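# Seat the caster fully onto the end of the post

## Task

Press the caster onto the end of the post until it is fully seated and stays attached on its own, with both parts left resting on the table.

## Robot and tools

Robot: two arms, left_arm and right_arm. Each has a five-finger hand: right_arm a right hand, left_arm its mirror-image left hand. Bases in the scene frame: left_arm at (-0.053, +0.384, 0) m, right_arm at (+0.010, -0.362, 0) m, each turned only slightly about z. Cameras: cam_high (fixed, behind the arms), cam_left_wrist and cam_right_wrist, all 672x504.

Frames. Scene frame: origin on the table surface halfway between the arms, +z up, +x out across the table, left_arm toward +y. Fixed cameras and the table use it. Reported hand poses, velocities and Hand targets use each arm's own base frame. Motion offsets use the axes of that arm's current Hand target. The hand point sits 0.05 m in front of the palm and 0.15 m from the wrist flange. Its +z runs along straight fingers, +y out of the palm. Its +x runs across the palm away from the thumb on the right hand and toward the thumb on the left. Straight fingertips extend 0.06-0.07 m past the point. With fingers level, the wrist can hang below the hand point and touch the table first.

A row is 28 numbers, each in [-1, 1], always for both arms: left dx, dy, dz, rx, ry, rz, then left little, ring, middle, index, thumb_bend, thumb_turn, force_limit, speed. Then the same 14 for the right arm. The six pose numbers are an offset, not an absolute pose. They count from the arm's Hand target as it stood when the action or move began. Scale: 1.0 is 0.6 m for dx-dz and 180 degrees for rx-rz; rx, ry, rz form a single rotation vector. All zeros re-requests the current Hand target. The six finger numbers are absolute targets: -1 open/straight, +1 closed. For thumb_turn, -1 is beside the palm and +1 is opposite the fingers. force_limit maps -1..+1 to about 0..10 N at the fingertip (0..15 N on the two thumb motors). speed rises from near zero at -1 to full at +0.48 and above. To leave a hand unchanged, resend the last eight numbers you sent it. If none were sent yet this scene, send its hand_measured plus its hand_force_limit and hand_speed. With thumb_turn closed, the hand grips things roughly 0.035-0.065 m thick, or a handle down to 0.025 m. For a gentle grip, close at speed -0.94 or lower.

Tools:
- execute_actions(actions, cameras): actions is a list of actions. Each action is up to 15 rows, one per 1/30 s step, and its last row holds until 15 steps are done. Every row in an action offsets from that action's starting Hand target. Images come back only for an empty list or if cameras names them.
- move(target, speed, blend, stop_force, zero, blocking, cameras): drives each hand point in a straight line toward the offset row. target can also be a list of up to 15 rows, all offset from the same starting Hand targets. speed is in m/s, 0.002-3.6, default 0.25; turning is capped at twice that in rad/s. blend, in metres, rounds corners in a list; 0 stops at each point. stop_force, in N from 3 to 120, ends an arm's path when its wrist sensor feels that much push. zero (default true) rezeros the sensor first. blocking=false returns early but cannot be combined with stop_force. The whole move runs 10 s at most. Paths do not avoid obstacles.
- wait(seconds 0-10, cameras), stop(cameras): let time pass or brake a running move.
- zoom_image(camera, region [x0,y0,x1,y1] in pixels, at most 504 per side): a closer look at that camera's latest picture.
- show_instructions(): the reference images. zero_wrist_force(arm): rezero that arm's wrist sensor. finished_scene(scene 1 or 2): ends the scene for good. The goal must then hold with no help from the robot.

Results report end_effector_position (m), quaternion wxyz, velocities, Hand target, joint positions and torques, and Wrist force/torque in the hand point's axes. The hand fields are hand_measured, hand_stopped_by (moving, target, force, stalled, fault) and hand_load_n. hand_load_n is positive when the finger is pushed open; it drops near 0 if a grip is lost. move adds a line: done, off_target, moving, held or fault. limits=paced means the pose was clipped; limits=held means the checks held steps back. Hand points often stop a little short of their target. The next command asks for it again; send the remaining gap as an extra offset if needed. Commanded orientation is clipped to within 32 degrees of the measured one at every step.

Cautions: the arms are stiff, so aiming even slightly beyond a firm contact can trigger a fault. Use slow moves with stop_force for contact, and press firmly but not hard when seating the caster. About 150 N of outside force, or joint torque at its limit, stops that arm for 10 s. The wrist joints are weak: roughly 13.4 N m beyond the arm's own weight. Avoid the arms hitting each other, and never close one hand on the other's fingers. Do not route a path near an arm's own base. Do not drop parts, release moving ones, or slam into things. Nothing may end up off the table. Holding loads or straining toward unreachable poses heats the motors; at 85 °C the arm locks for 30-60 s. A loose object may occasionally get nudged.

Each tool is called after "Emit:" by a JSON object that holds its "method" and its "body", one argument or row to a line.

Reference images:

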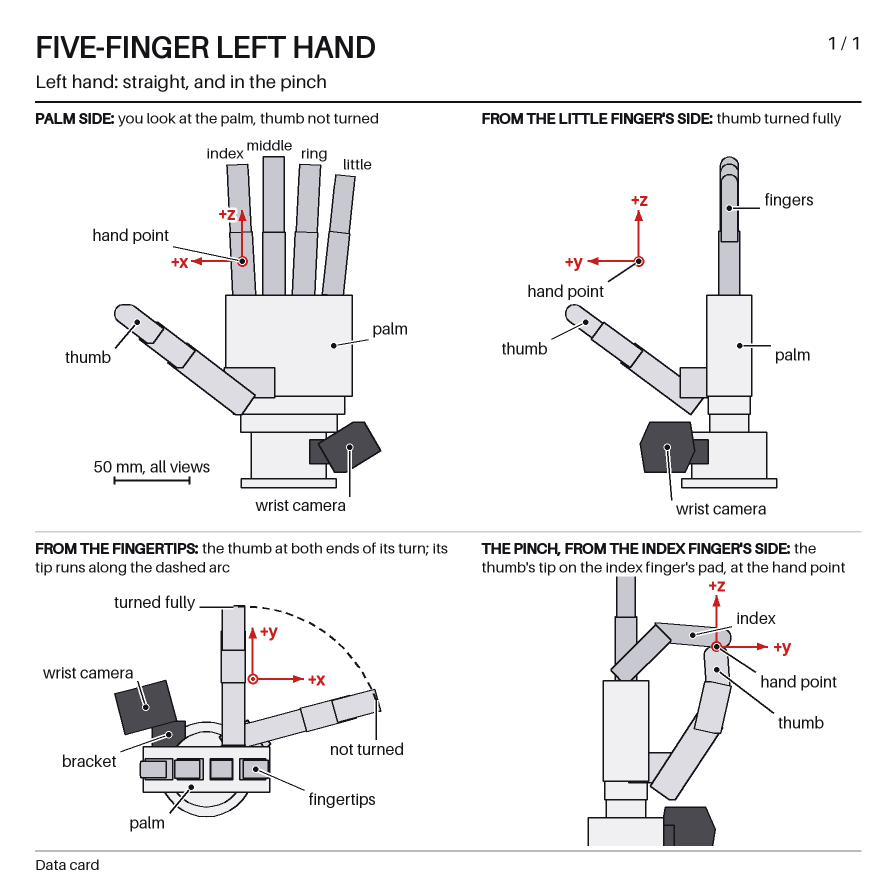

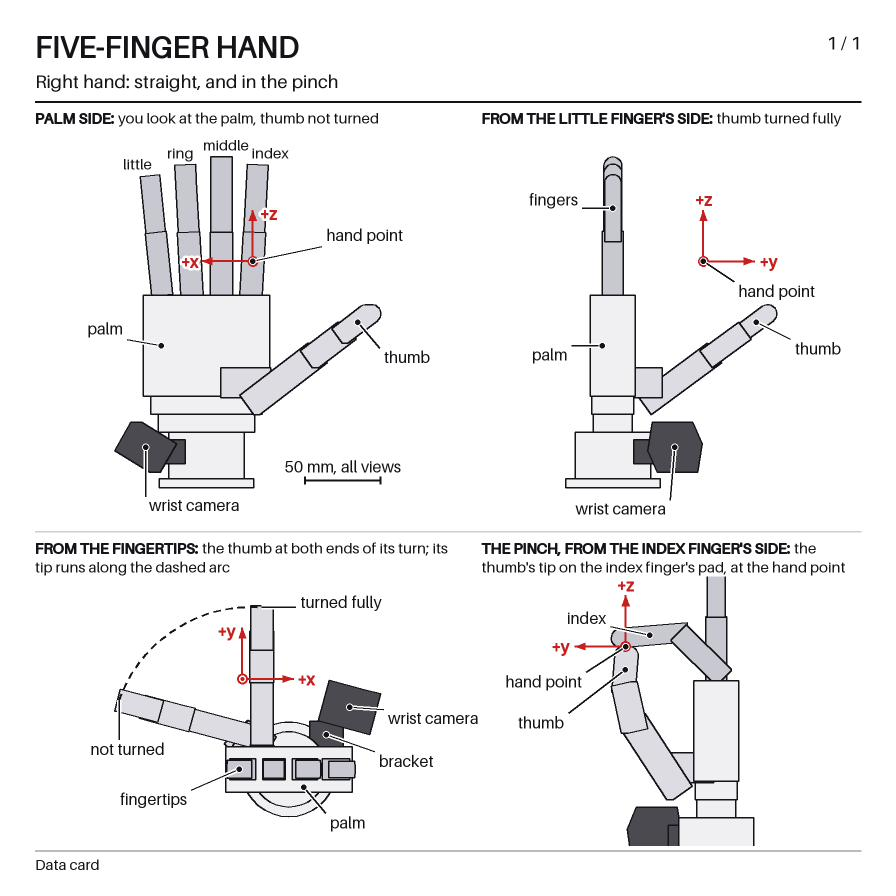

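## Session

Emit:
{"method": "execute_actions", "body": {
  "actions": []
}}

Emit:
{"method": "zoom_image", "body": {
  "camera": "cam_high",
  "region": [150, 50, 520, 330]
}}

Scene clock: 0.00 s.
left_arm: end_effector_position=(+0.7819, +0.0905, +0.2198) hand_measured=(-1.000, -1.000, -1.000, -1.000, -1.000, -1.000) hand_load_n=(+0.0, +0.0, +0.0, +0.0, +0.0, +0.0) hand_stopped_by=(target, target, target, target, target, target) hand_force_limit=0.00 hand_speed=-0.80 end_effector_quat_wxyz=(+0.121, +0.831, +0.492, +0.229) | right_arm: end_effector_position=(+0.3009, +0.3566, +0.1805) hand_measured=(-1.000, -1.000, -1.000, -1.000, -1.000, -1.000) hand_load_n=(+0.0, +0.0, +0.0, +0.0, +0.0, +0.0) hand_stopped_by=(target, target, target, target, target, target) hand_force_limit=0.00 hand_speed=-0.80 end_effector_quat_wxyz=(-0.070, +0.326, +0.908, +0.253)
Joint positions: left_arm=[3.508 -2.309 -0.899 2.138 -1.413 0.829] | right_arm=[0.291 -1.497 1.989 0.871 1.078 -0.538]
Joint velocities: within noise
Joint torques (N m): no reading
Wrist force (N): no reading
Wrist torque (N m): no reading
Wrist force, peak (N): no reading
Hand target: left_arm +0.7819, +0.0905, +0.2198; +0.121, +0.831, +0.492, +0.229 | right_arm +0.3009, +0.3566, +0.1805; -0.070, +0.326, +0.908, +0.253
camera_calibration:
cam_left_wrist: T_world_to_cam=[[-0.608933, 0.706355, -0.360921, 0.49201], [0.262395, 0.608764, 0.748703, -0.414838], [0.748565, 0.361206, -0.55604, -0.386257], [0, 0, 0, 1]] pos_world=[0.697591, 0.0445231, 0.273393]
cam_right_wrist: T_world_to_cam=[[0.430849, 0.769941, 0.470701, -0.48563], [0.736009, -0.60162, 0.310394, -0.0643009], [0.522168, 0.212708, -0.825891, 0.0354871], [0, 0, 0, 1]] pos_world=[0.238029, 0.327674, 0.277854]

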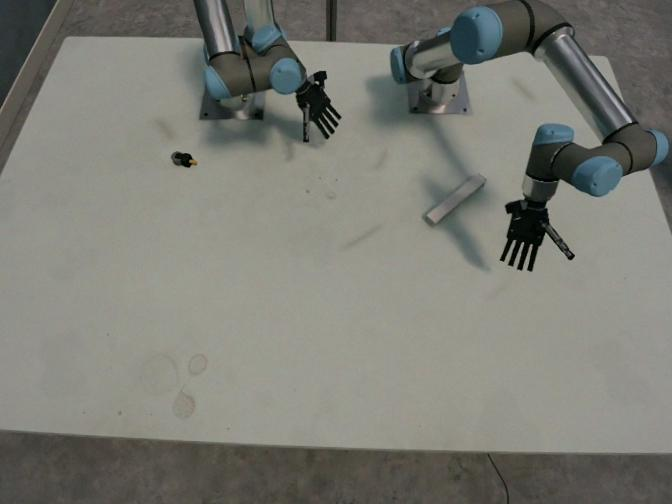

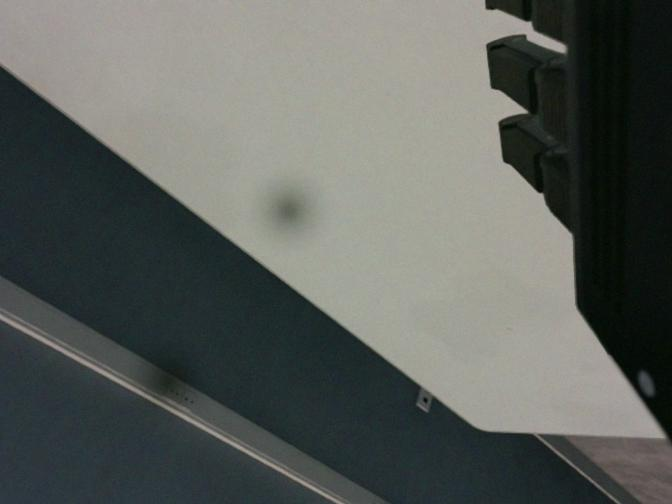

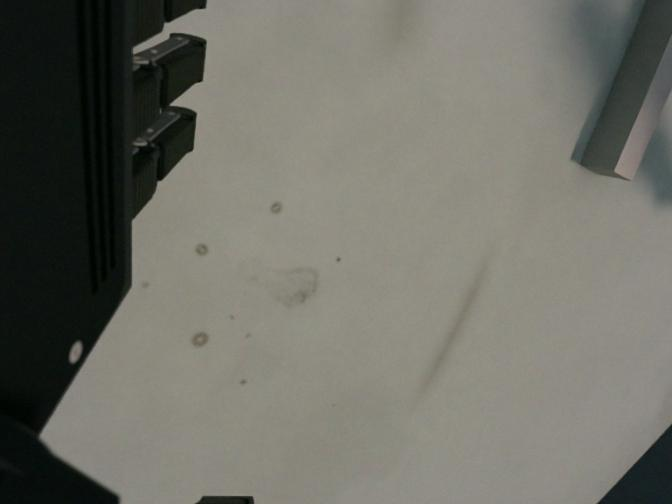

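Scaled by 1.362 from the camera's 672x504 image, which has a finer 960x720 frame.

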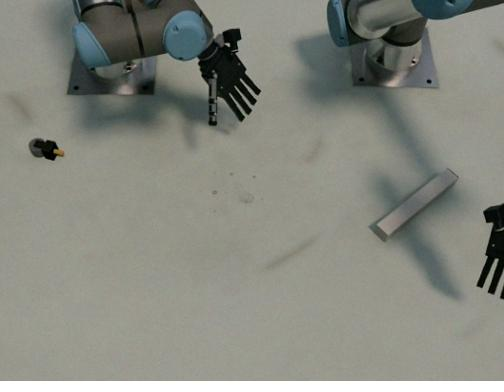

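Emit:
{"method": "zoom_image", "body": {
  "camera": "cam_high",
  "region": [410, 160, 500, 240]
}}

Emit:
{"method": "zoom_image", "body": {
  "camera": "cam_high",
  "region": [150, 130, 220, 190]
}}

Emit:
{"method": "zoom_image", "body": {
  "camera": "cam_right_wrist",
  "region": [540, 0, 672, 220]
}}

Scaled by 5.600 from the camera's 672x504 image, which has a finer 960x720 frame.

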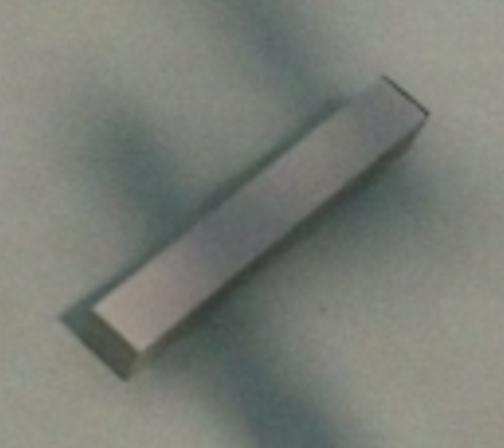

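Scaled by 7.200 from the camera's 672x504 image, which has a finer 960x720 frame.

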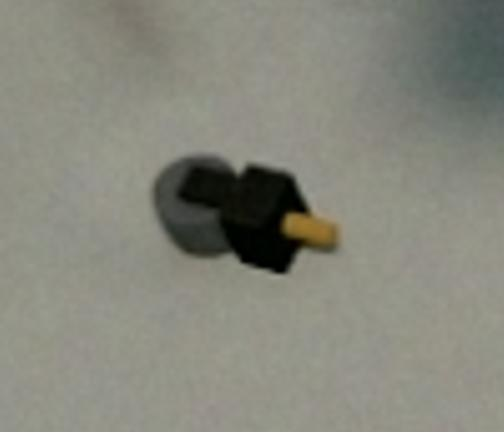

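Scaled by 2.291 from the camera's 672x504 image, which has a finer 960x720 frame.

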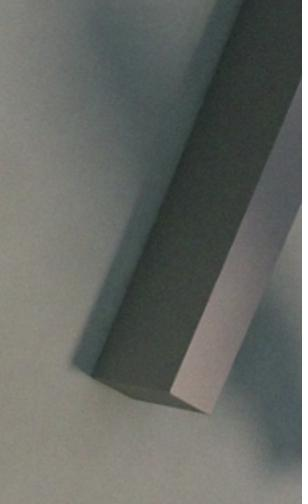

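Emit:
{"method": "move", "body": {
  "target": [-0.3683,-0.3075,-0.2248,0.3945,-0.1438,-0.3768,-1,-1,-1,-1,-1,1,0,0.2, -0.4593,-0.523,-0.367,0.3453,-0.1773,-0.6317,-1,-1,-1,-1,-1,1,0,0.2],
  "speed": 0.35,
  "cameras": ["all"]
}}

Scene clock: 7.93 s.
left_arm: end_effector_position=(+0.4829, -0.0157, +0.2004) hand_measured=(-1.000, -1.000, -1.000, -1.000, -1.000, +1.000) hand_load_n=(+0.0, +0.0, +0.0, +0.0, +0.0, +0.0) hand_stopped_by=(target, target, target, target, target, target) hand_force_limit=0.00 hand_speed=0.20 end_effector_quat_wxyz=(-0.158, +0.382, +0.841, -0.349) | right_arm: end_effector_position=(+0.3096, -0.1149, +0.1600) hand_measured=(-1.000, -1.000, -1.000, -1.000, -1.000, +1.000) hand_load_n=(+0.0, +0.0, -0.5, +0.0, +0.0, +0.0) hand_stopped_by=(target, target, target, target, target, target) hand_force_limit=0.00 hand_speed=0.20 end_effector_quat_wxyz=(+0.230, -0.556, +0.738, -0.305)
Joint positions: left_arm=[3.445 -2.327 -1.124 1.138 -1.282 -0.302] | right_arm=[-1.276 -1.87 2.239 0.704 0.935 -3.972]
Joint torques (N m): left_arm=[-6.93 40.2 18.76 0.3 -0.04 -0.91] | right_arm=[-5.7 -3.58 -30.34 -0.44 -2.42 -1.66]
Wrist force (N): left_arm=[0.0 -0.7 1.0] | right_arm=[-1.0 0.6 -0.1]
Wrist torque (N m): left_arm=[-0.16 0.10 0.02] | right_arm=[0.04 0.12 0.07]
Wrist force, peak (N): left_arm=[0.3 -0.6 1.4] | right_arm=[-0.7 1.8 0.1]
Hand target: left_arm +0.4829, -0.0158, +0.2004; -0.159, +0.382, +0.841, -0.349 | right_arm +0.3097, -0.1150, +0.1601; +0.230, -0.556, +0.738, -0.306
Off the commanded pose: left_arm 0.000 m, 0 deg | right_arm 0.000 m, 0 deg.
move: done
camera_calibration:
cam_left_wrist: T_world_to_cam=[[-0.704176, -0.254693, 0.662773, 0.20357], [-0.162717, 0.966494, 0.198527, 0.0639314], [-0.691129, 0.0319539, -0.722024, 0.588491], [0, 0, 0, 1]] pos_world=[0.560475, -0.0287459, 0.277291]
cam_right_wrist: T_world_to_cam=[[-0.725605, -0.0330425, -0.687318, 0.334385], [-0.276328, 0.928762, 0.247071, 0.151344], [0.630191, 0.369201, -0.683045, 0.0759686], [0, 0, 0, 1]] pos_world=[0.236577, -0.157562, 0.244326]

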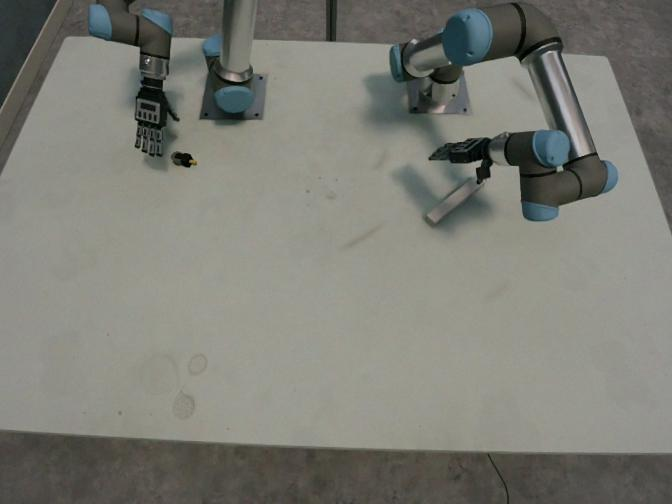

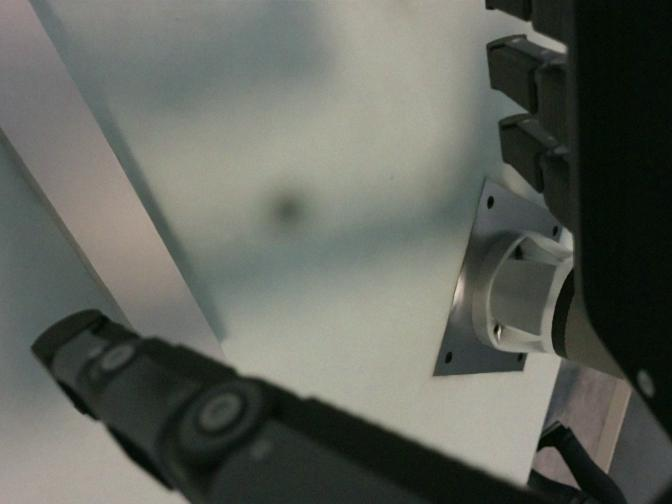

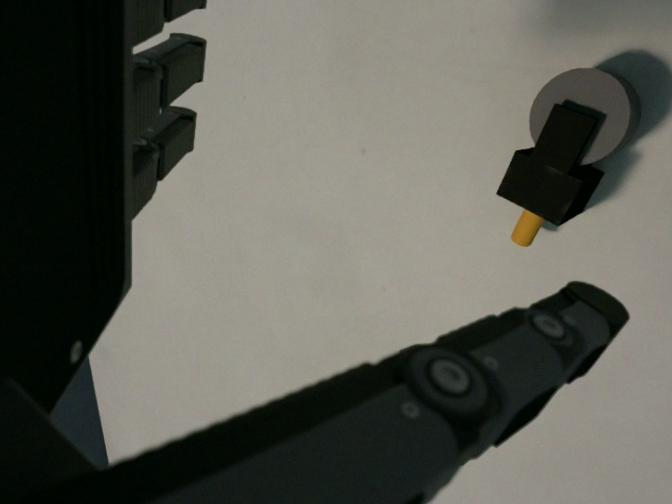

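Emit:
{"method": "zoom_image", "body": {
  "camera": "cam_right_wrist",
  "region": [480, 50, 660, 260]
}}

Emit:
{"method": "zoom_image", "body": {
  "camera": "cam_left_wrist",
  "region": [0, 0, 260, 360]
}}

Emit:
{"method": "zoom_image", "body": {
  "camera": "cam_high",
  "region": [410, 160, 500, 240]
}}

Scaled by 2.400 from the camera's 672x504 image, which has a finer 960x720 frame.

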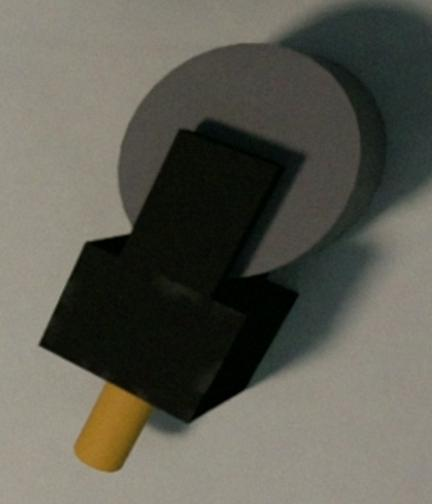

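Scaled by 1.400 from the camera's 672x504 image, which has a finer 960x720 frame.

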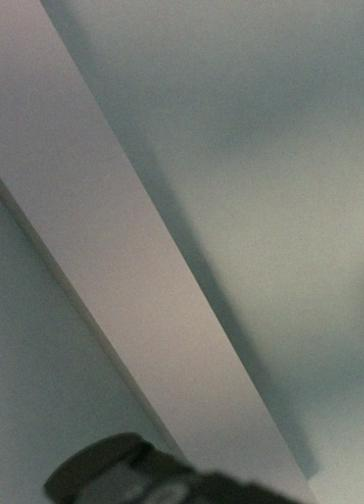

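Scaled by 5.600 from the camera's 672x504 image, which has a finer 960x720 frame.

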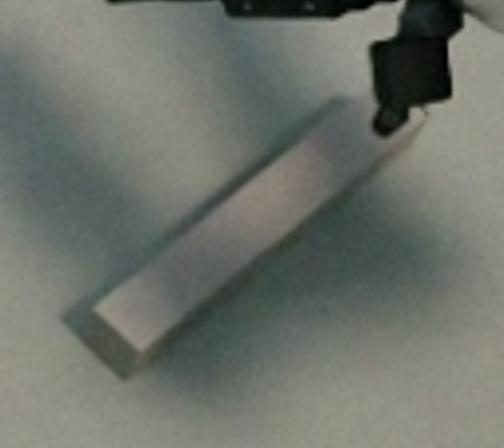

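Emit:
{"method": "move", "body": {
  "target": [
    [0.0285,0.13,0.15,0,-0.002,-0.002,-1,-1,-1,-1,-1,1,0,0.2, -0.0073,0.095,0.102,0,-0.0049,-0.0049,-1,-1,-1,-1,-1,1,0,0.2],
    [0.0285,0.1997,0.216,0,-0.002,-0.002,-1,-1,-1,-1,-1,1,0,0.2, -0.0073,0.1433,0.1503,0,-0.0049,-0.0049,-1,-1,-1,-1,-1,1,0,0.2]
  ],
  "speed": [0.2,0.08],
  "blend": 0.01,
  "stop_force": 12,
  "cameras": ["all"]
}}

Scene clock: 12.60 s.
left_arm: end_effector_position=(+0.4663, -0.0075, +0.0240) hand_measured=(-1.000, -1.000, -1.000, -1.000, -1.000, +1.000) hand_load_n=(+0.0, +0.0, +0.0, +0.0, +0.0, +0.0) hand_stopped_by=(target, target, target, target, target, target) hand_force_limit=0.00 hand_speed=0.20 end_effector_quat_wxyz=(-0.157, +0.378, +0.843, -0.349) | right_arm: end_effector_position=(+0.3137, -0.1116, +0.0355) hand_measured=(-1.000, -1.000, -1.000, -1.000, -1.000, +1.000) hand_load_n=(+0.0, +0.0, +0.0, +0.0, +0.0, +0.0) hand_stopped_by=(target, target, target, target, target, target) hand_force_limit=0.00 hand_speed=0.20 end_effector_quat_wxyz=(+0.234, -0.564, +0.732, -0.303)
Joint positions: left_arm=[3.469 -2.497 -1.31 1.491 -1.292 -0.29] | right_arm=[-1.251 -1.632 2.441 0.262 0.936 -3.969]
Joint torques (N m): left_arm=[4.49 47.91 25.38 -6.16 -0.4 -0.22] | right_arm=[5.82 -4.58 -24.99 0.08 1.03 0.78]
Wrist force (N): left_arm=[0.3 -0.4 1.1] | right_arm=[-0.7 0.6 0.1]
Wrist torque (N m): left_arm=[-0.14 0.05 0.04] | right_arm=[0.04 0.06 0.06]
Wrist force, peak (N): left_arm=[1.0 0.2 1.7] | right_arm=[-1.0 1.0 0.6]
Hand target: left_arm +0.4663, -0.0075, +0.0240; -0.157, +0.378, +0.843, -0.349 | right_arm +0.3137, -0.1116, +0.0355; +0.234, -0.564, +0.732, -0.303
Off the commanded pose: left_arm 0.000 m, 0 deg | right_arm 0.000 m, 0 deg.
move: done
camera_calibration:
cam_left_wrist: T_world_to_cam=[[-0.70177, -0.260941, 0.662894, 0.309746], [-0.171285, 0.96501, 0.198535, 0.092237], [-0.691506, 0.0257816, -0.721911, 0.449547], [0, 0, 0, 1]] pos_world=[0.544034, -0.0197744, 0.100892]
cam_right_wrist: T_world_to_cam=[[-0.724476, -0.0490475, -0.687553, 0.249786], [-0.296654, 0.92255, 0.246774, 0.185904], [0.622198, 0.382747, -0.682916, -0.0088425], [0, 0, 0, 1]] pos_world=[0.241615, -0.15587, 0.119826]

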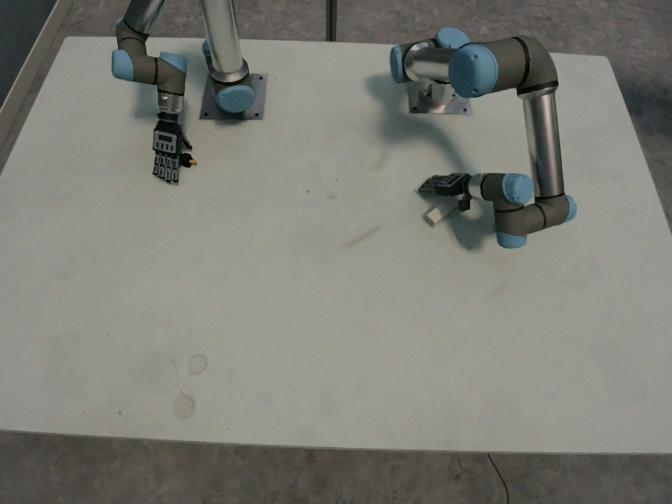

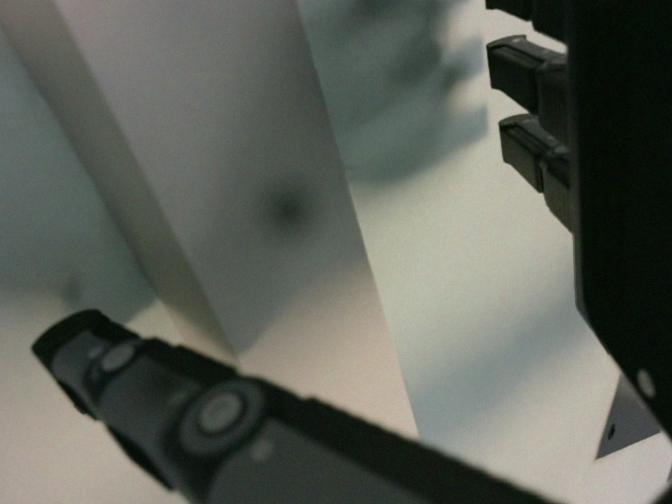

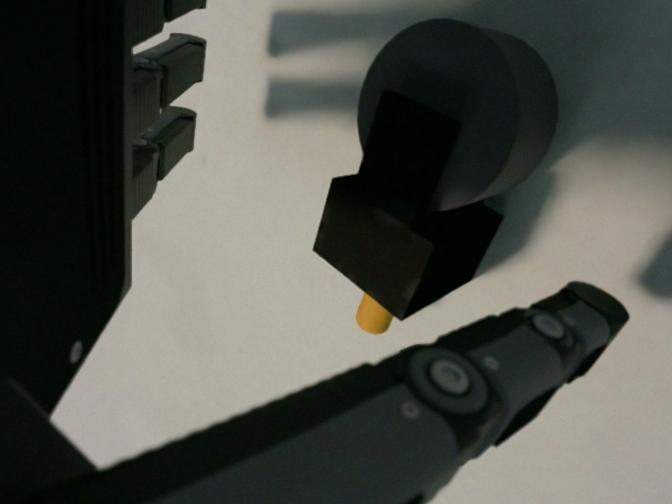

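Emit:
{"method": "execute_actions", "body": {
  "actions": [
    [[0,0,0,0,0,0,-1,-1,0.5,0.5,0.5,1,-0.5,-0.7, 0,0,0,0,0,0,-1,-1,0.5,0.5,0.5,1,-0.5,-0.7]],
    [[0,0,0,0,0,0,-1,-1,0.5,0.5,0.5,1,-0.5,-0.7, 0,0,0,0,0,0,-1,-1,0.5,0.5,0.5,1,-0.5,-0.7]],
    [[0,0,0,0,0,0,-1,-1,0.5,0.5,0.5,1,-0.5,-0.7, 0,0,0,0,0,0,-1,-1,0.5,0.5,0.5,1,-0.5,-0.7]],
    [[0,0,0,0,0,0,-1,-1,0.7,0.7,0.7,1,0.4,-0.8, 0,0,0,0,0,0,-1,-1,0.7,0.7,0.7,1,0.4,-0.8]],
    [[0,0,0,0,0,0,-1,-1,0.7,0.7,0.7,1,0.4,-0.8, 0,0,0,0,0,0,-1,-1,0.7,0.7,0.7,1,0.4,-0.8]]
  ],
  "cameras": ["cam_left_wrist","cam_right_wrist"]
}}

Scene clock: 16.20 s.
left_arm: end_effector_position=(+0.4663, -0.0075, +0.0240) hand_measured=(-1.000, -1.000, -0.692, -0.444, +0.092, +1.000) hand_load_n=(+0.0, +0.0, +1.0, +7.0, +11.5, -0.5) hand_stopped_by=(target, target, force, force, force, target) hand_force_limit=0.40 hand_speed=-0.80 end_effector_quat_wxyz=(-0.157, +0.378, +0.843, -0.349) | right_arm: end_effector_position=(+0.3137, -0.1116, +0.0355) hand_measured=(-1.000, -1.000, -0.020, +0.006, -0.504, +1.000) hand_load_n=(+0.0, +0.0, +7.5, +9.5, +12.5, -2.0) hand_stopped_by=(target, target, force, force, force, target) hand_force_limit=0.40 hand_speed=-0.80 end_effector_quat_wxyz=(+0.234, -0.564, +0.732, -0.303)
Joint positions: left_arm=[3.469 -2.497 -1.31 1.491 -1.292 -0.29] | right_arm=[-1.251 -1.632 2.441 0.262 0.936 -3.969]
Joint torques (N m): left_arm=[-4.59 43.77 22.92 1.57 -0.07 -1.28] | right_arm=[3.27 -0.42 -16.79 0.62 0.13 -1.15]
Wrist force (N): left_arm=[0.6 -8.3 -6.2] | right_arm=[-0.8 1.2 0.7]
Wrist torque (N m): left_arm=[0.27 0.06 0.09] | right_arm=[0.03 0.07 0.07]
Wrist force, peak (N): left_arm=[0.3 -11.2 -1.9] | right_arm=[-1.2 1.2 0.7]
Hand target: left_arm +0.4663, -0.0075, +0.0240; -0.157, +0.378, +0.843, -0.349 | right_arm +0.3137, -0.1116, +0.0355; +0.234, -0.564, +0.732, -0.303
Off the commanded pose: left_arm 0.000 m, 0 deg | right_arm 0.000 m, 0 deg.
camera_calibration:
cam_left_wrist: T_world_to_cam=[[-0.70177, -0.260941, 0.662894, 0.309746], [-0.171285, 0.96501, 0.198535, 0.092237], [-0.691506, 0.0257816, -0.721911, 0.449547], [0, 0, 0, 1]] pos_world=[0.544034, -0.0197744, 0.100892]
cam_right_wrist: T_world_to_cam=[[-0.724542, -0.0490115, -0.687486, 0.2498], [-0.296623, 0.922542, 0.246842, 0.185887], [0.622137, 0.382771, -0.682958, -0.00881899], [0, 0, 0, 1]] pos_world=[0.241615, -0.15587, 0.119826]
Images, in order (width x height): cam_left_wrist 672x504, cam_right_wrist 672x504.

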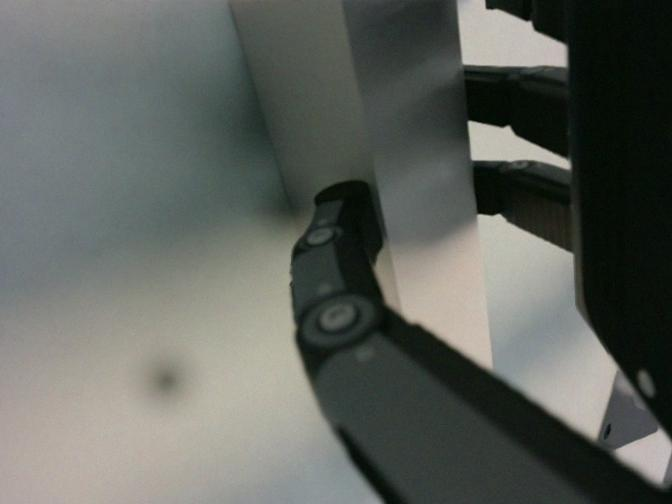

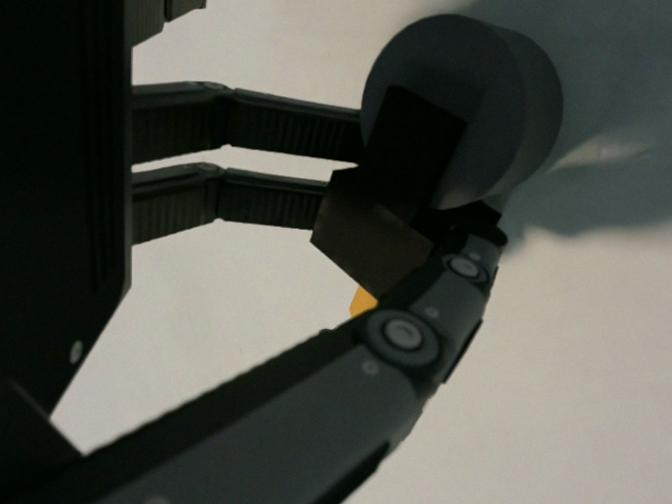

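Emit:
{"method": "move", "body": {
  "target": [
    [0,0,0,0,0,0,-1,-1,-1,-1,-1,1,0.4,0.3, 0,0,0,0,0,0,-1,-1,0.7,0.7,0.7,1,0.4,-0.8],
    [0,-0.13,-0.13,0,0,0,-1,-1,-1,-1,-1,1,0.4,0.3, 0,-0.035,-0.035,0,0,0,-1,-1,0.7,0.7,0.7,1,0.4,-0.8]
  ],
  "speed": 0.15,
  "cameras": ["all"]
}}

Emit:
{"method": "zoom_image", "body": {
  "camera": "cam_right_wrist",
  "region": [290, 60, 500, 330]
}}

Scene clock: 18.60 s.
left_arm: end_effector_position=(+0.4665, -0.0074, +0.1343) hand_measured=(-1.000, -1.000, -1.000, -1.000, -1.000, +1.000) hand_load_n=(+0.0, +0.0, +0.0, +0.0, +0.0, +0.0) hand_stopped_by=(target, target, target, target, target, target) hand_force_limit=0.40 hand_speed=0.30 end_effector_quat_wxyz=(-0.157, +0.378, +0.843, -0.349) | right_arm: end_effector_position=(+0.3137, -0.1117, +0.0652) hand_measured=(-1.000, -1.000, -0.020, +0.006, -0.504, +1.000) hand_load_n=(+0.0, +0.0, +7.5, +9.5, +12.5, -2.5) hand_stopped_by=(target, target, force, force, force, target) hand_force_limit=0.40 hand_speed=-0.80 end_effector_quat_wxyz=(+0.234, -0.564, +0.732, -0.303)
Joint positions: left_arm=[3.469 -2.352 -1.262 1.298 -1.292 -0.29] | right_arm=[-1.251 -1.704 2.399 0.376 0.936 -3.969]
Joint torques (N m): left_arm=[-6.05 51.2 4.97 -2.59 -0.05 0.75] | right_arm=[-4.69 -0.4 -3.28 0.99 -2.45 -1.79]
Wrist force (N): left_arm=[0.1 -0.6 1.0] | right_arm=[-1.0 1.3 1.0]
Wrist torque (N m): left_arm=[-0.17 0.08 0.02] | right_arm=[0.03 0.07 0.07]
Wrist force, peak (N): left_arm=[-0.1 -5.4 -11.8] | right_arm=[-0.6 2.0 1.3]
Hand target: left_arm +0.4664, -0.0075, +0.1343; -0.157, +0.378, +0.843, -0.349 | right_arm +0.3137, -0.1116, +0.0652; +0.234, -0.564, +0.732, -0.303
Off the commanded pose: left_arm 0.000 m, 0 deg | right_arm 0.000 m, 0 deg.
move: done
camera_calibration:
cam_left_wrist: T_world_to_cam=[[-0.701853, -0.261001, 0.662783, 0.236834], [-0.171357, 0.964994, 0.198552, 0.070411], [-0.691404, 0.0257818, -0.722008, 0.529136], [0, 0, 0, 1]] pos_world=[0.544135, -0.0197744, 0.211091]
cam_right_wrist: T_world_to_cam=[[-0.724528, -0.0490693, -0.687497, 0.270208], [-0.296517, 0.922631, 0.246637, 0.178574], [0.622203, 0.38255, -0.683021, 0.011424], [0, 0, 0, 1]] pos_world=[0.241615, -0.155869, 0.149527]

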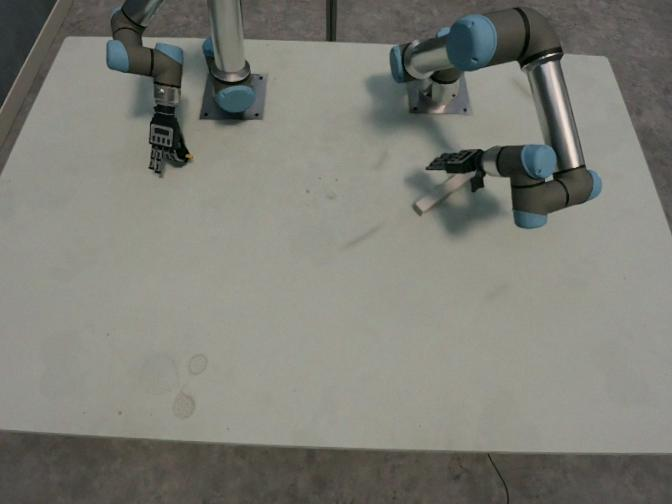

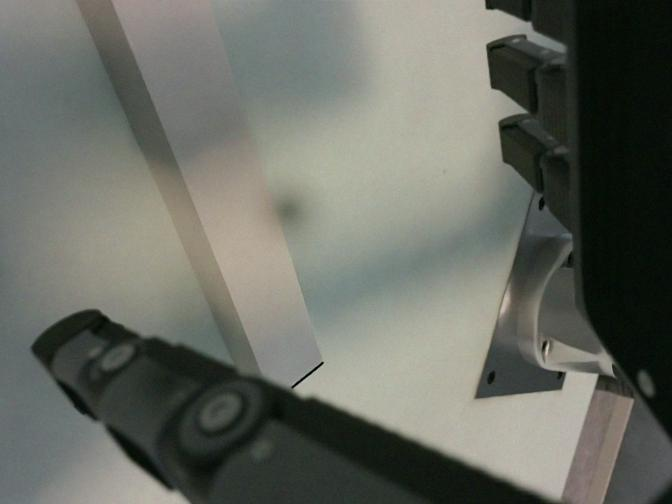

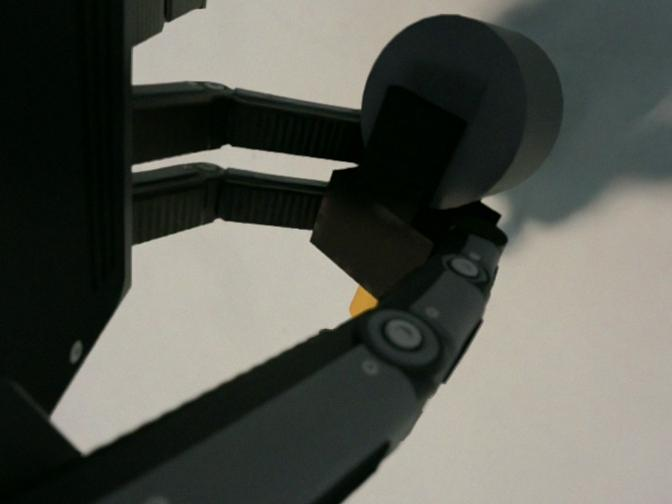

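Scaled by 1.867 from the camera's 672x504 image, which has a finer 960x720 frame.

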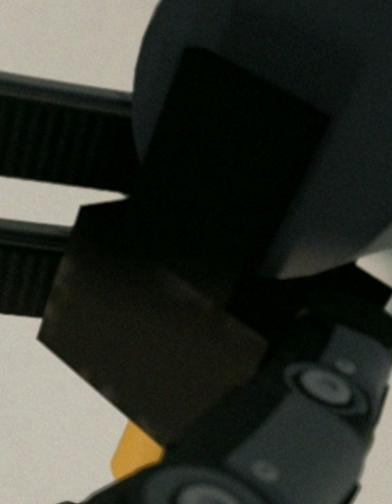

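Emit:
{"method": "move", "body": {
  "target": [0.02,0.0722,0.169,0,0.0157,0.0157,-1,-1,-1,-1,-1,1,0.4,0.3, -0.543,-0.0577,-0.0243,0,-0.0577,-0.0577,-1,-1,0.7,0.7,0.7,1,0.4,-0.8],
  "speed": 0.16
}}

Emit:
{"method": "execute_actions", "body": {
  "actions": [
    [[0,0,0,0,0,0,-1,-1,0.5,0.5,0.5,1,-0.5,-0.7, 0,0,0,0,0,0,-1,-1,0.7,0.7,0.7,1,0.4,-0.8]],
    [[0,0,0,0,0,0,-1,-1,0.5,0.5,0.5,1,-0.5,-0.7, 0,0,0,0,0,0,-1,-1,0.7,0.7,0.7,1,0.4,-0.8]],
    [[0,0,0,0,0,0,-1,-1,0.5,0.5,0.5,1,-0.5,-0.7, 0,0,0,0,0,0,-1,-1,0.7,0.7,0.7,1,0.4,-0.8]],
    [[0,0,0,0,0,0,-1,-1,0.7,0.7,0.7,1,0.4,-0.8, 0,0,0,0,0,0,-1,-1,0.7,0.7,0.7,1,0.4,-0.8]],
    [[0,0,0,0,0,0,-1,-1,0.7,0.7,0.7,1,0.4,-0.8, 0,0,0,0,0,0,-1,-1,0.7,0.7,0.7,1,0.4,-0.8]]
  ],
  "cameras": ["all"]
}}

Scene clock: 21.87 s.
left_arm: end_effector_position=(+0.4276, -0.0258, +0.0320) hand_measured=(-1.000, -1.000, -1.000, -1.000, -1.000, +1.000) hand_load_n=(+0.0, +0.0, +0.0, +0.0, +0.0, +0.0) hand_stopped_by=(target, target, target, target, target, target) hand_force_limit=0.40 hand_speed=0.30 end_effector_quat_wxyz=(-0.169, +0.408, +0.829, -0.344) | right_arm: end_effector_position=(+0.4102, +0.1998, +0.0999) hand_measured=(-1.000, -1.000, -0.020, +0.006, -0.504, +1.000) hand_load_n=(+0.0, +0.0, +7.5, +9.5, +13.0, -2.5) hand_stopped_by=(target, target, force, force, force, target) hand_force_limit=0.40 hand_speed=-0.80 end_effector_quat_wxyz=(-0.270, +0.653, -0.653, +0.271)
Joint positions: left_arm=[3.442 -2.416 -1.455 1.546 -1.322 -0.257] | right_arm=[0.125 -1.509 2.035 0.263 1.66 -3.052]
Joint torques (N m): left_arm=[7.27 54.9 25.63 -6.1 1.53 -1.24] | right_arm=[3.54 -11.12 -22.32 -0.72 0.34 0.75]
Wrist force (N): left_arm=[0.0 -0.6 0.8] | right_arm=[-0.6 1.7 1.0]
Wrist torque (N m): left_arm=[-0.13 0.08 -0.12] | right_arm=[0.07 0.06 -0.10]
Wrist force, peak (N): left_arm=[0.2 -0.2 1.5] | right_arm=[-2.9 1.7 0.8]
Hand target: left_arm +0.4277, -0.0258, +0.0320; -0.169, +0.407, +0.829, -0.344 | right_arm +0.4102, +0.1999, +0.1000; -0.270, +0.653, -0.653, +0.271
Off the commanded pose: left_arm 0.000 m, 0 deg | right_arm 0.000 m, 0 deg.
move: done

Scene clock: 24.57 s.
left_arm: end_effector_position=(+0.4277, -0.0258, +0.0320) hand_measured=(-1.000, -1.000, -0.064, -0.020, -0.518, +1.000) hand_load_n=(+0.0, +0.0, +5.5, +7.5, +10.5, -0.5) hand_stopped_by=(target, target, force, force, force, target) hand_force_limit=0.40 hand_speed=-0.80 end_effector_quat_wxyz=(-0.169, +0.407, +0.829, -0.344) | right_arm: end_effector_position=(+0.4102, +0.1999, +0.1000) hand_measured=(-1.000, -1.000, -0.020, +0.006, -0.504, +1.000) hand_load_n=(+0.0, +0.0, +7.0, +9.5, +12.5, -2.0) hand_stopped_by=(target, target, force, force, force, target) hand_force_limit=0.40 hand_speed=-0.80 end_effector_quat_wxyz=(-0.270, +0.653, -0.653, +0.271)
Joint positions: left_arm=[3.442 -2.416 -1.455 1.546 -1.322 -0.257] | right_arm=[0.126 -1.508 2.035 0.263 1.66 -3.052]
Joint torques (N m): left_arm=[4.31 49.97 21.29 -2.3 1.42 -1.25] | right_arm=[5.6 -9.92 -30.75 -0.45 1.31 1.38]
Wrist force (N): left_arm=[0.3 -0.9 0.9] | right_arm=[-0.5 1.8 0.8]
Wrist torque (N m): left_arm=[-0.18 0.05 -0.10] | right_arm=[0.09 0.04 -0.09]
Wrist force, peak (N): left_arm=[-0.2 -1.8 0.1] | right_arm=[-0.6 2.0 1.2]
Hand target: left_arm +0.4277, -0.0258, +0.0320; -0.169, +0.407, +0.829, -0.344 | right_arm +0.4102, +0.1999, +0.1000; -0.270, +0.653, -0.653, +0.271
Off the commanded pose: left_arm 0.000 m, 0 deg | right_arm 0.000 m, 0 deg.
camera_calibration:
cam_left_wrist: T_world_to_cam=[[-0.718263, -0.211368, 0.662889, 0.280889], [-0.103629, 0.974612, 0.198477, 0.0730881], [-0.688011, 0.0738638, -0.721931, 0.428845], [0, 0, 0, 1]] pos_world=[0.504376, -0.0435378, 0.108892]
cam_right_wrist: T_world_to_cam=[[-0.688499, -0.231094, -0.687434, 0.400846], [-0.520776, 0.817224, 0.246856, 0.0242444], [0.50474, 0.527959, -0.683006, -0.124953], [0, 0, 0, 1]] pos_world=[0.351677, 0.13879, 0.184226]

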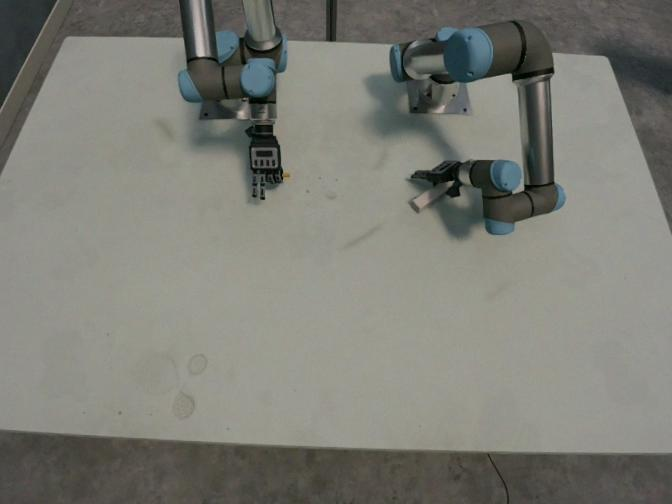

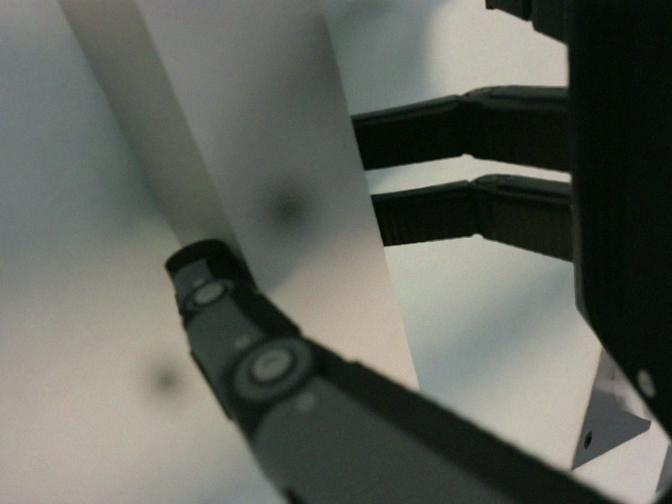

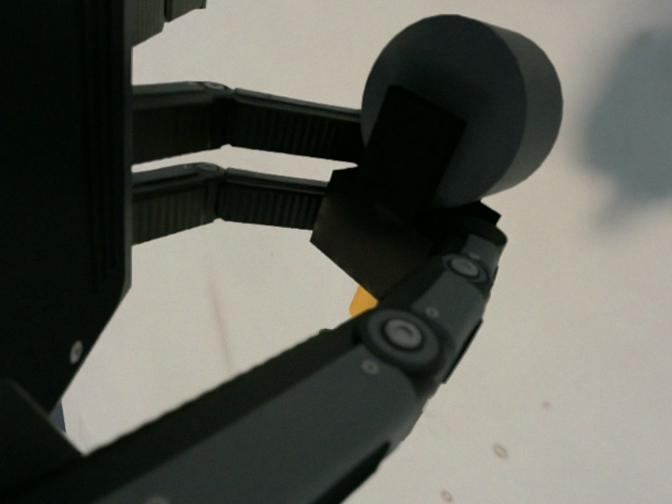

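Emit:
{"method": "move", "body": {
  "target": [-0.4833,-0.2258,0.2163,0,-0.5613,-0.5613,-1,-1,0.7,0.7,0.7,1,0.4,-0.8, 0,0,0,0,0,0,-1,-1,0.7,0.7,0.7,1,0.4,-0.8],
  "speed": 0.28,
  "cameras": ["all"]
}}

Scene clock: 30.33 s.
left_arm: end_effector_position=(+0.4563, -0.3699, +0.0361) hand_measured=(-1.000, -1.000, -0.064, -0.020, -0.518, +1.000) hand_load_n=(+0.0, +0.0, +5.0, +6.0, +9.5, +0.5) hand_stopped_by=(target, target, force, force, force, target) hand_force_limit=0.40 hand_speed=-0.80 end_effector_quat_wxyz=(-0.272, +0.656, -0.650, +0.269) | right_arm: end_effector_position=(+0.4102, +0.1999, +0.1000) hand_measured=(-1.000, -1.000, -0.020, +0.006, -0.504, +1.000) hand_load_n=(+0.0, +0.0, +7.5, +9.5, +12.5, -2.5) hand_stopped_by=(target, target, force, force, force, target) hand_force_limit=0.40 hand_speed=-0.80 end_effector_quat_wxyz=(-0.270, +0.653, -0.653, +0.271)
Joint positions: left_arm=[2.617 -2.056 -1.674 2.869 -1.939 -3.538] | right_arm=[0.126 -1.508 2.035 0.263 1.66 -3.052]
Joint torques (N m): left_arm=[-7.54 33.5 19.12 -0.79 -2.73 -1.15] | right_arm=[5.48 -9.14 -29.54 0.51 1.54 1.46]
Wrist force (N): left_arm=[0.2 1.0 2.0] | right_arm=[-0.5 1.7 0.9]
Wrist torque (N m): left_arm=[-0.05 0.06 0.03] | right_arm=[0.06 0.05 -0.10]
Wrist force, peak (N): left_arm=[-1.7 -7.1 -6.1] | right_arm=[-1.0 2.0 1.0]
Hand target: left_arm +0.4563, -0.3700, +0.0361; -0.272, +0.656, -0.650, +0.269 | right_arm +0.4102, +0.1999, +0.1000; -0.270, +0.653, -0.653, +0.271
Off the commanded pose: left_arm 0.000 m, 0 deg | right_arm 0.000 m, 0 deg.
move: done
camera_calibration:
cam_left_wrist: T_world_to_cam=[[0.701217, -0.264892, 0.661912, -0.441455], [-0.505216, -0.839694, 0.199177, -0.0773319], [0.503043, -0.474075, -0.722635, -0.269325], [0, 0, 0, 1]] pos_world=[0.405968, -0.309553, 0.112983]
cam_right_wrist: T_world_to_cam=[[-0.688499, -0.231094, -0.687434, 0.400846], [-0.520776, 0.817224, 0.246856, 0.0242444], [0.50474, 0.527959, -0.683006, -0.124953], [0, 0, 0, 1]] pos_world=[0.351677, 0.13879, 0.184226]

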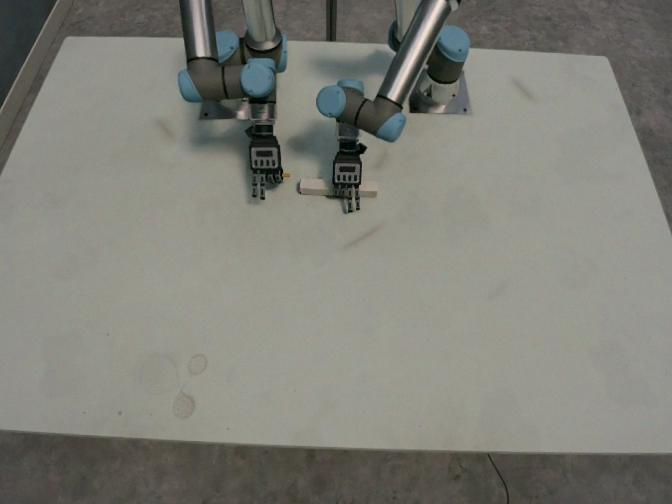

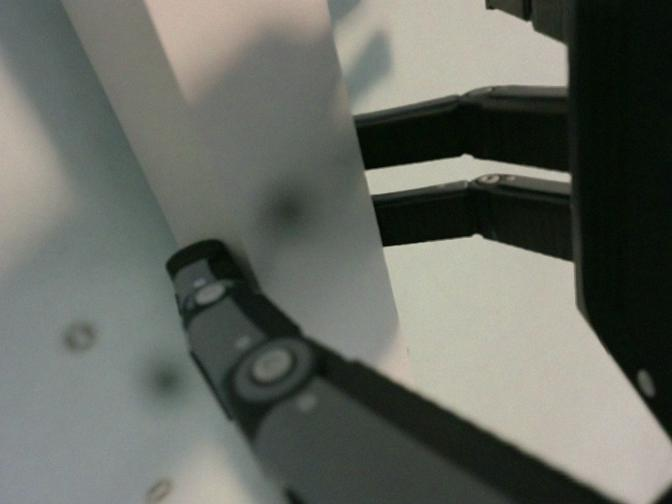

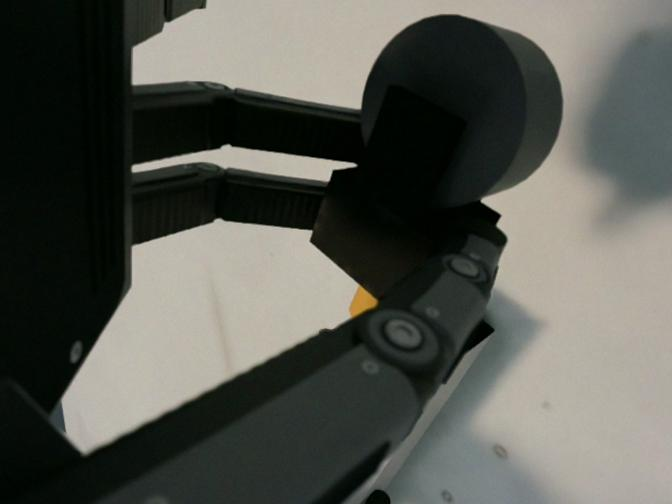

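Emit:
{"method": "zoom_image", "body": {
  "camera": "cam_right_wrist",
  "region": [380, 280, 540, 500]
}}

Emit:
{"method": "zoom_image", "body": {
  "camera": "cam_high",
  "region": [240, 140, 400, 220]
}}

Scaled by 2.291 from the camera's 672x504 image, which has a finer 960x720 frame.

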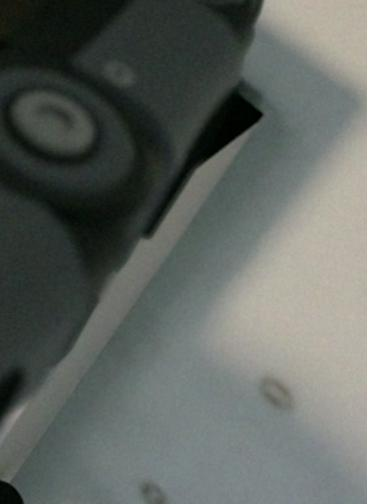

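Scaled by 3.150 from the camera's 672x504 image, which has a finer 960x720 frame.

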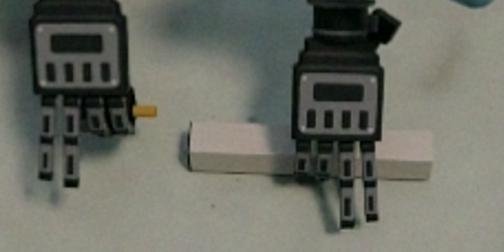

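Emit:
{"method": "move", "body": {
  "target": [
    [0,0.0053,0.0053,0,0,0,-1,-1,-0.4,-0.4,-0.9,1,0.0,-0.2, 0.0382,0.1282,-0.0715,0,0,0,-1,-1,0.7,0.7,0.7,1,0.4,-0.8],
    [0,-0.1178,-0.1178,0,0,0,-1,-1,-0.4,-0.4,-0.9,1,0.0,-0.2, 0.0382,0.1282,-0.0715,0,0,0,-1,-1,0.7,0.7,0.7,1,0.4,-0.8],
    [-0.30,-0.0754,-0.0754,-0.2749,-0.119,-0.5078,1,1,1,1,-1,-1,0.0,0.2, 0.0382,0.1282,-0.0715,0,0,0,-1,-1,0.7,0.7,0.7,1,0.4,-0.8]
  ],
  "speed": [0.1,0.2,0.35],
  "cameras": ["all"]
}}

Emit:
{"method": "zoom_image", "body": {
  "camera": "cam_right_wrist",
  "region": [200, 210, 380, 390]
}}

Scene clock: 37.93 s.
left_arm: end_effector_position=(+0.4547, -0.1900, +0.1001) hand_measured=(+1.000, +1.000, +1.000, +1.000, -1.000, -1.000) hand_load_n=(+0.0, +0.0, +0.0, +0.0, +0.0, +0.0) hand_stopped_by=(target, target, target, target, target, target) hand_force_limit=0.00 hand_speed=0.20 end_effector_quat_wxyz=(+0.162, +0.987, +0.005, +0.000) | right_arm: end_effector_position=(+0.3255, +0.1770, +0.0759) hand_measured=(-1.000, -1.000, -0.020, +0.006, -0.504, +1.000) hand_load_n=(+0.0, +0.0, +7.5, +9.5, +12.5, -2.5) hand_stopped_by=(target, target, force, force, force, target) hand_force_limit=0.40 hand_speed=-0.80 end_effector_quat_wxyz=(-0.270, +0.653, -0.653, +0.271)
Joint positions: left_arm=[3.334 -2.029 -1.746 2.141 -1.251 -4.519] | right_arm=[0.067 -1.701 2.29 0.197 1.618 -3.094]
Joint torques (N m): left_arm=[9.05 42.33 21.38 -0.12 2.3 -1.43] | right_arm=[4.75 -16.25 -5.79 2.59 1.18 1.05]
Wrist force (N): left_arm=[-0.3 0.0 0.2] | right_arm=[-0.7 1.6 1.2]
Wrist torque (N m): left_arm=[-0.01 0.06 -0.05] | right_arm=[0.04 0.06 0.10]
Wrist force, peak (N): left_arm=[0.2 0.9 2.3] | right_arm=[-0.6 2.9 0.3]
Hand target: left_arm +0.4547, -0.1900, +0.1000; +0.162, +0.987, +0.005, +0.000 | right_arm +0.3255, +0.1770, +0.0759; -0.270, +0.653, -0.653, +0.271
Off the commanded pose: left_arm 0.000 m, 0 deg | right_arm 0.000 m, 0 deg.
move: done
camera_calibration:
cam_left_wrist: T_world_to_cam=[[0.263085, 0.906051, -0.331449, 0.086054], [0.835759, -0.042406, 0.547456, -0.432837], [0.481968, -0.421039, -0.768397, -0.112684], [0, 0, 0, 1]] pos_world=[0.393418, -0.143769, 0.178896]
cam_right_wrist: T_world_to_cam=[[-0.688499, -0.231094, -0.687434, 0.32074], [-0.520776, 0.817224, 0.246856, 0.00477373], [0.50474, 0.527959, -0.683006, -0.0865037], [0, 0, 0, 1]] pos_world=[0.266977, 0.11589, 0.160226]

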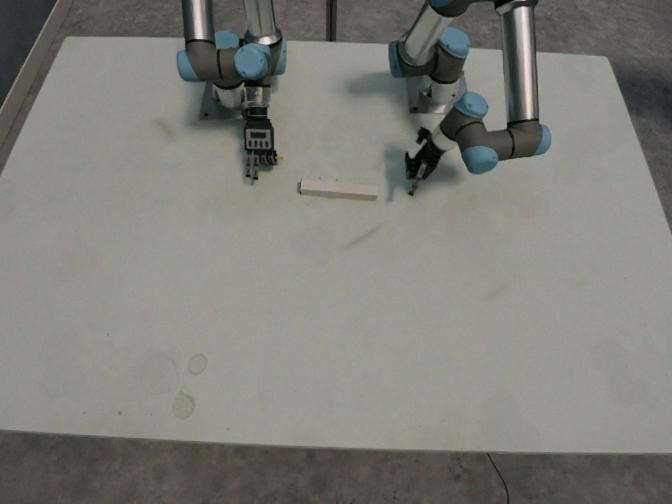

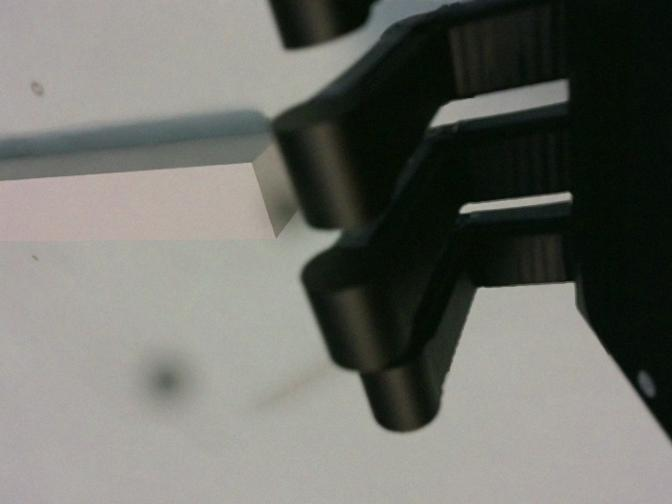

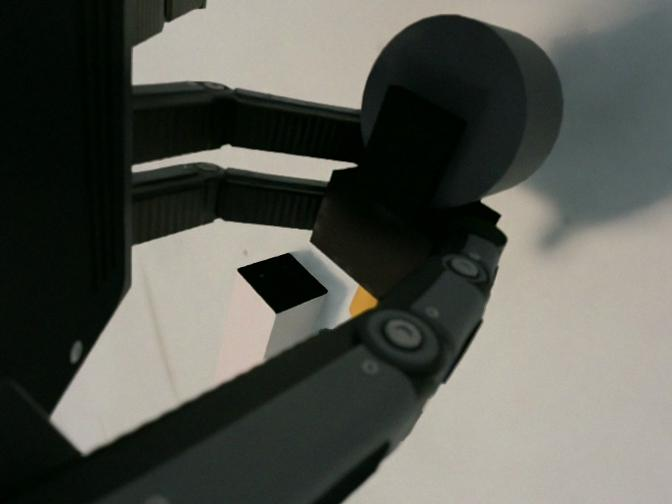

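Scaled by 2.800 from the camera's 672x504 image, which has a finer 960x720 frame.

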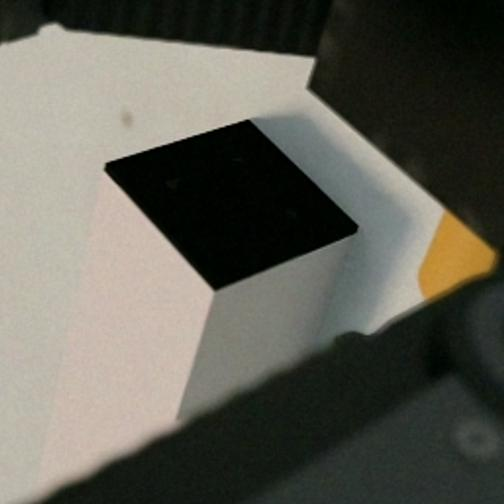

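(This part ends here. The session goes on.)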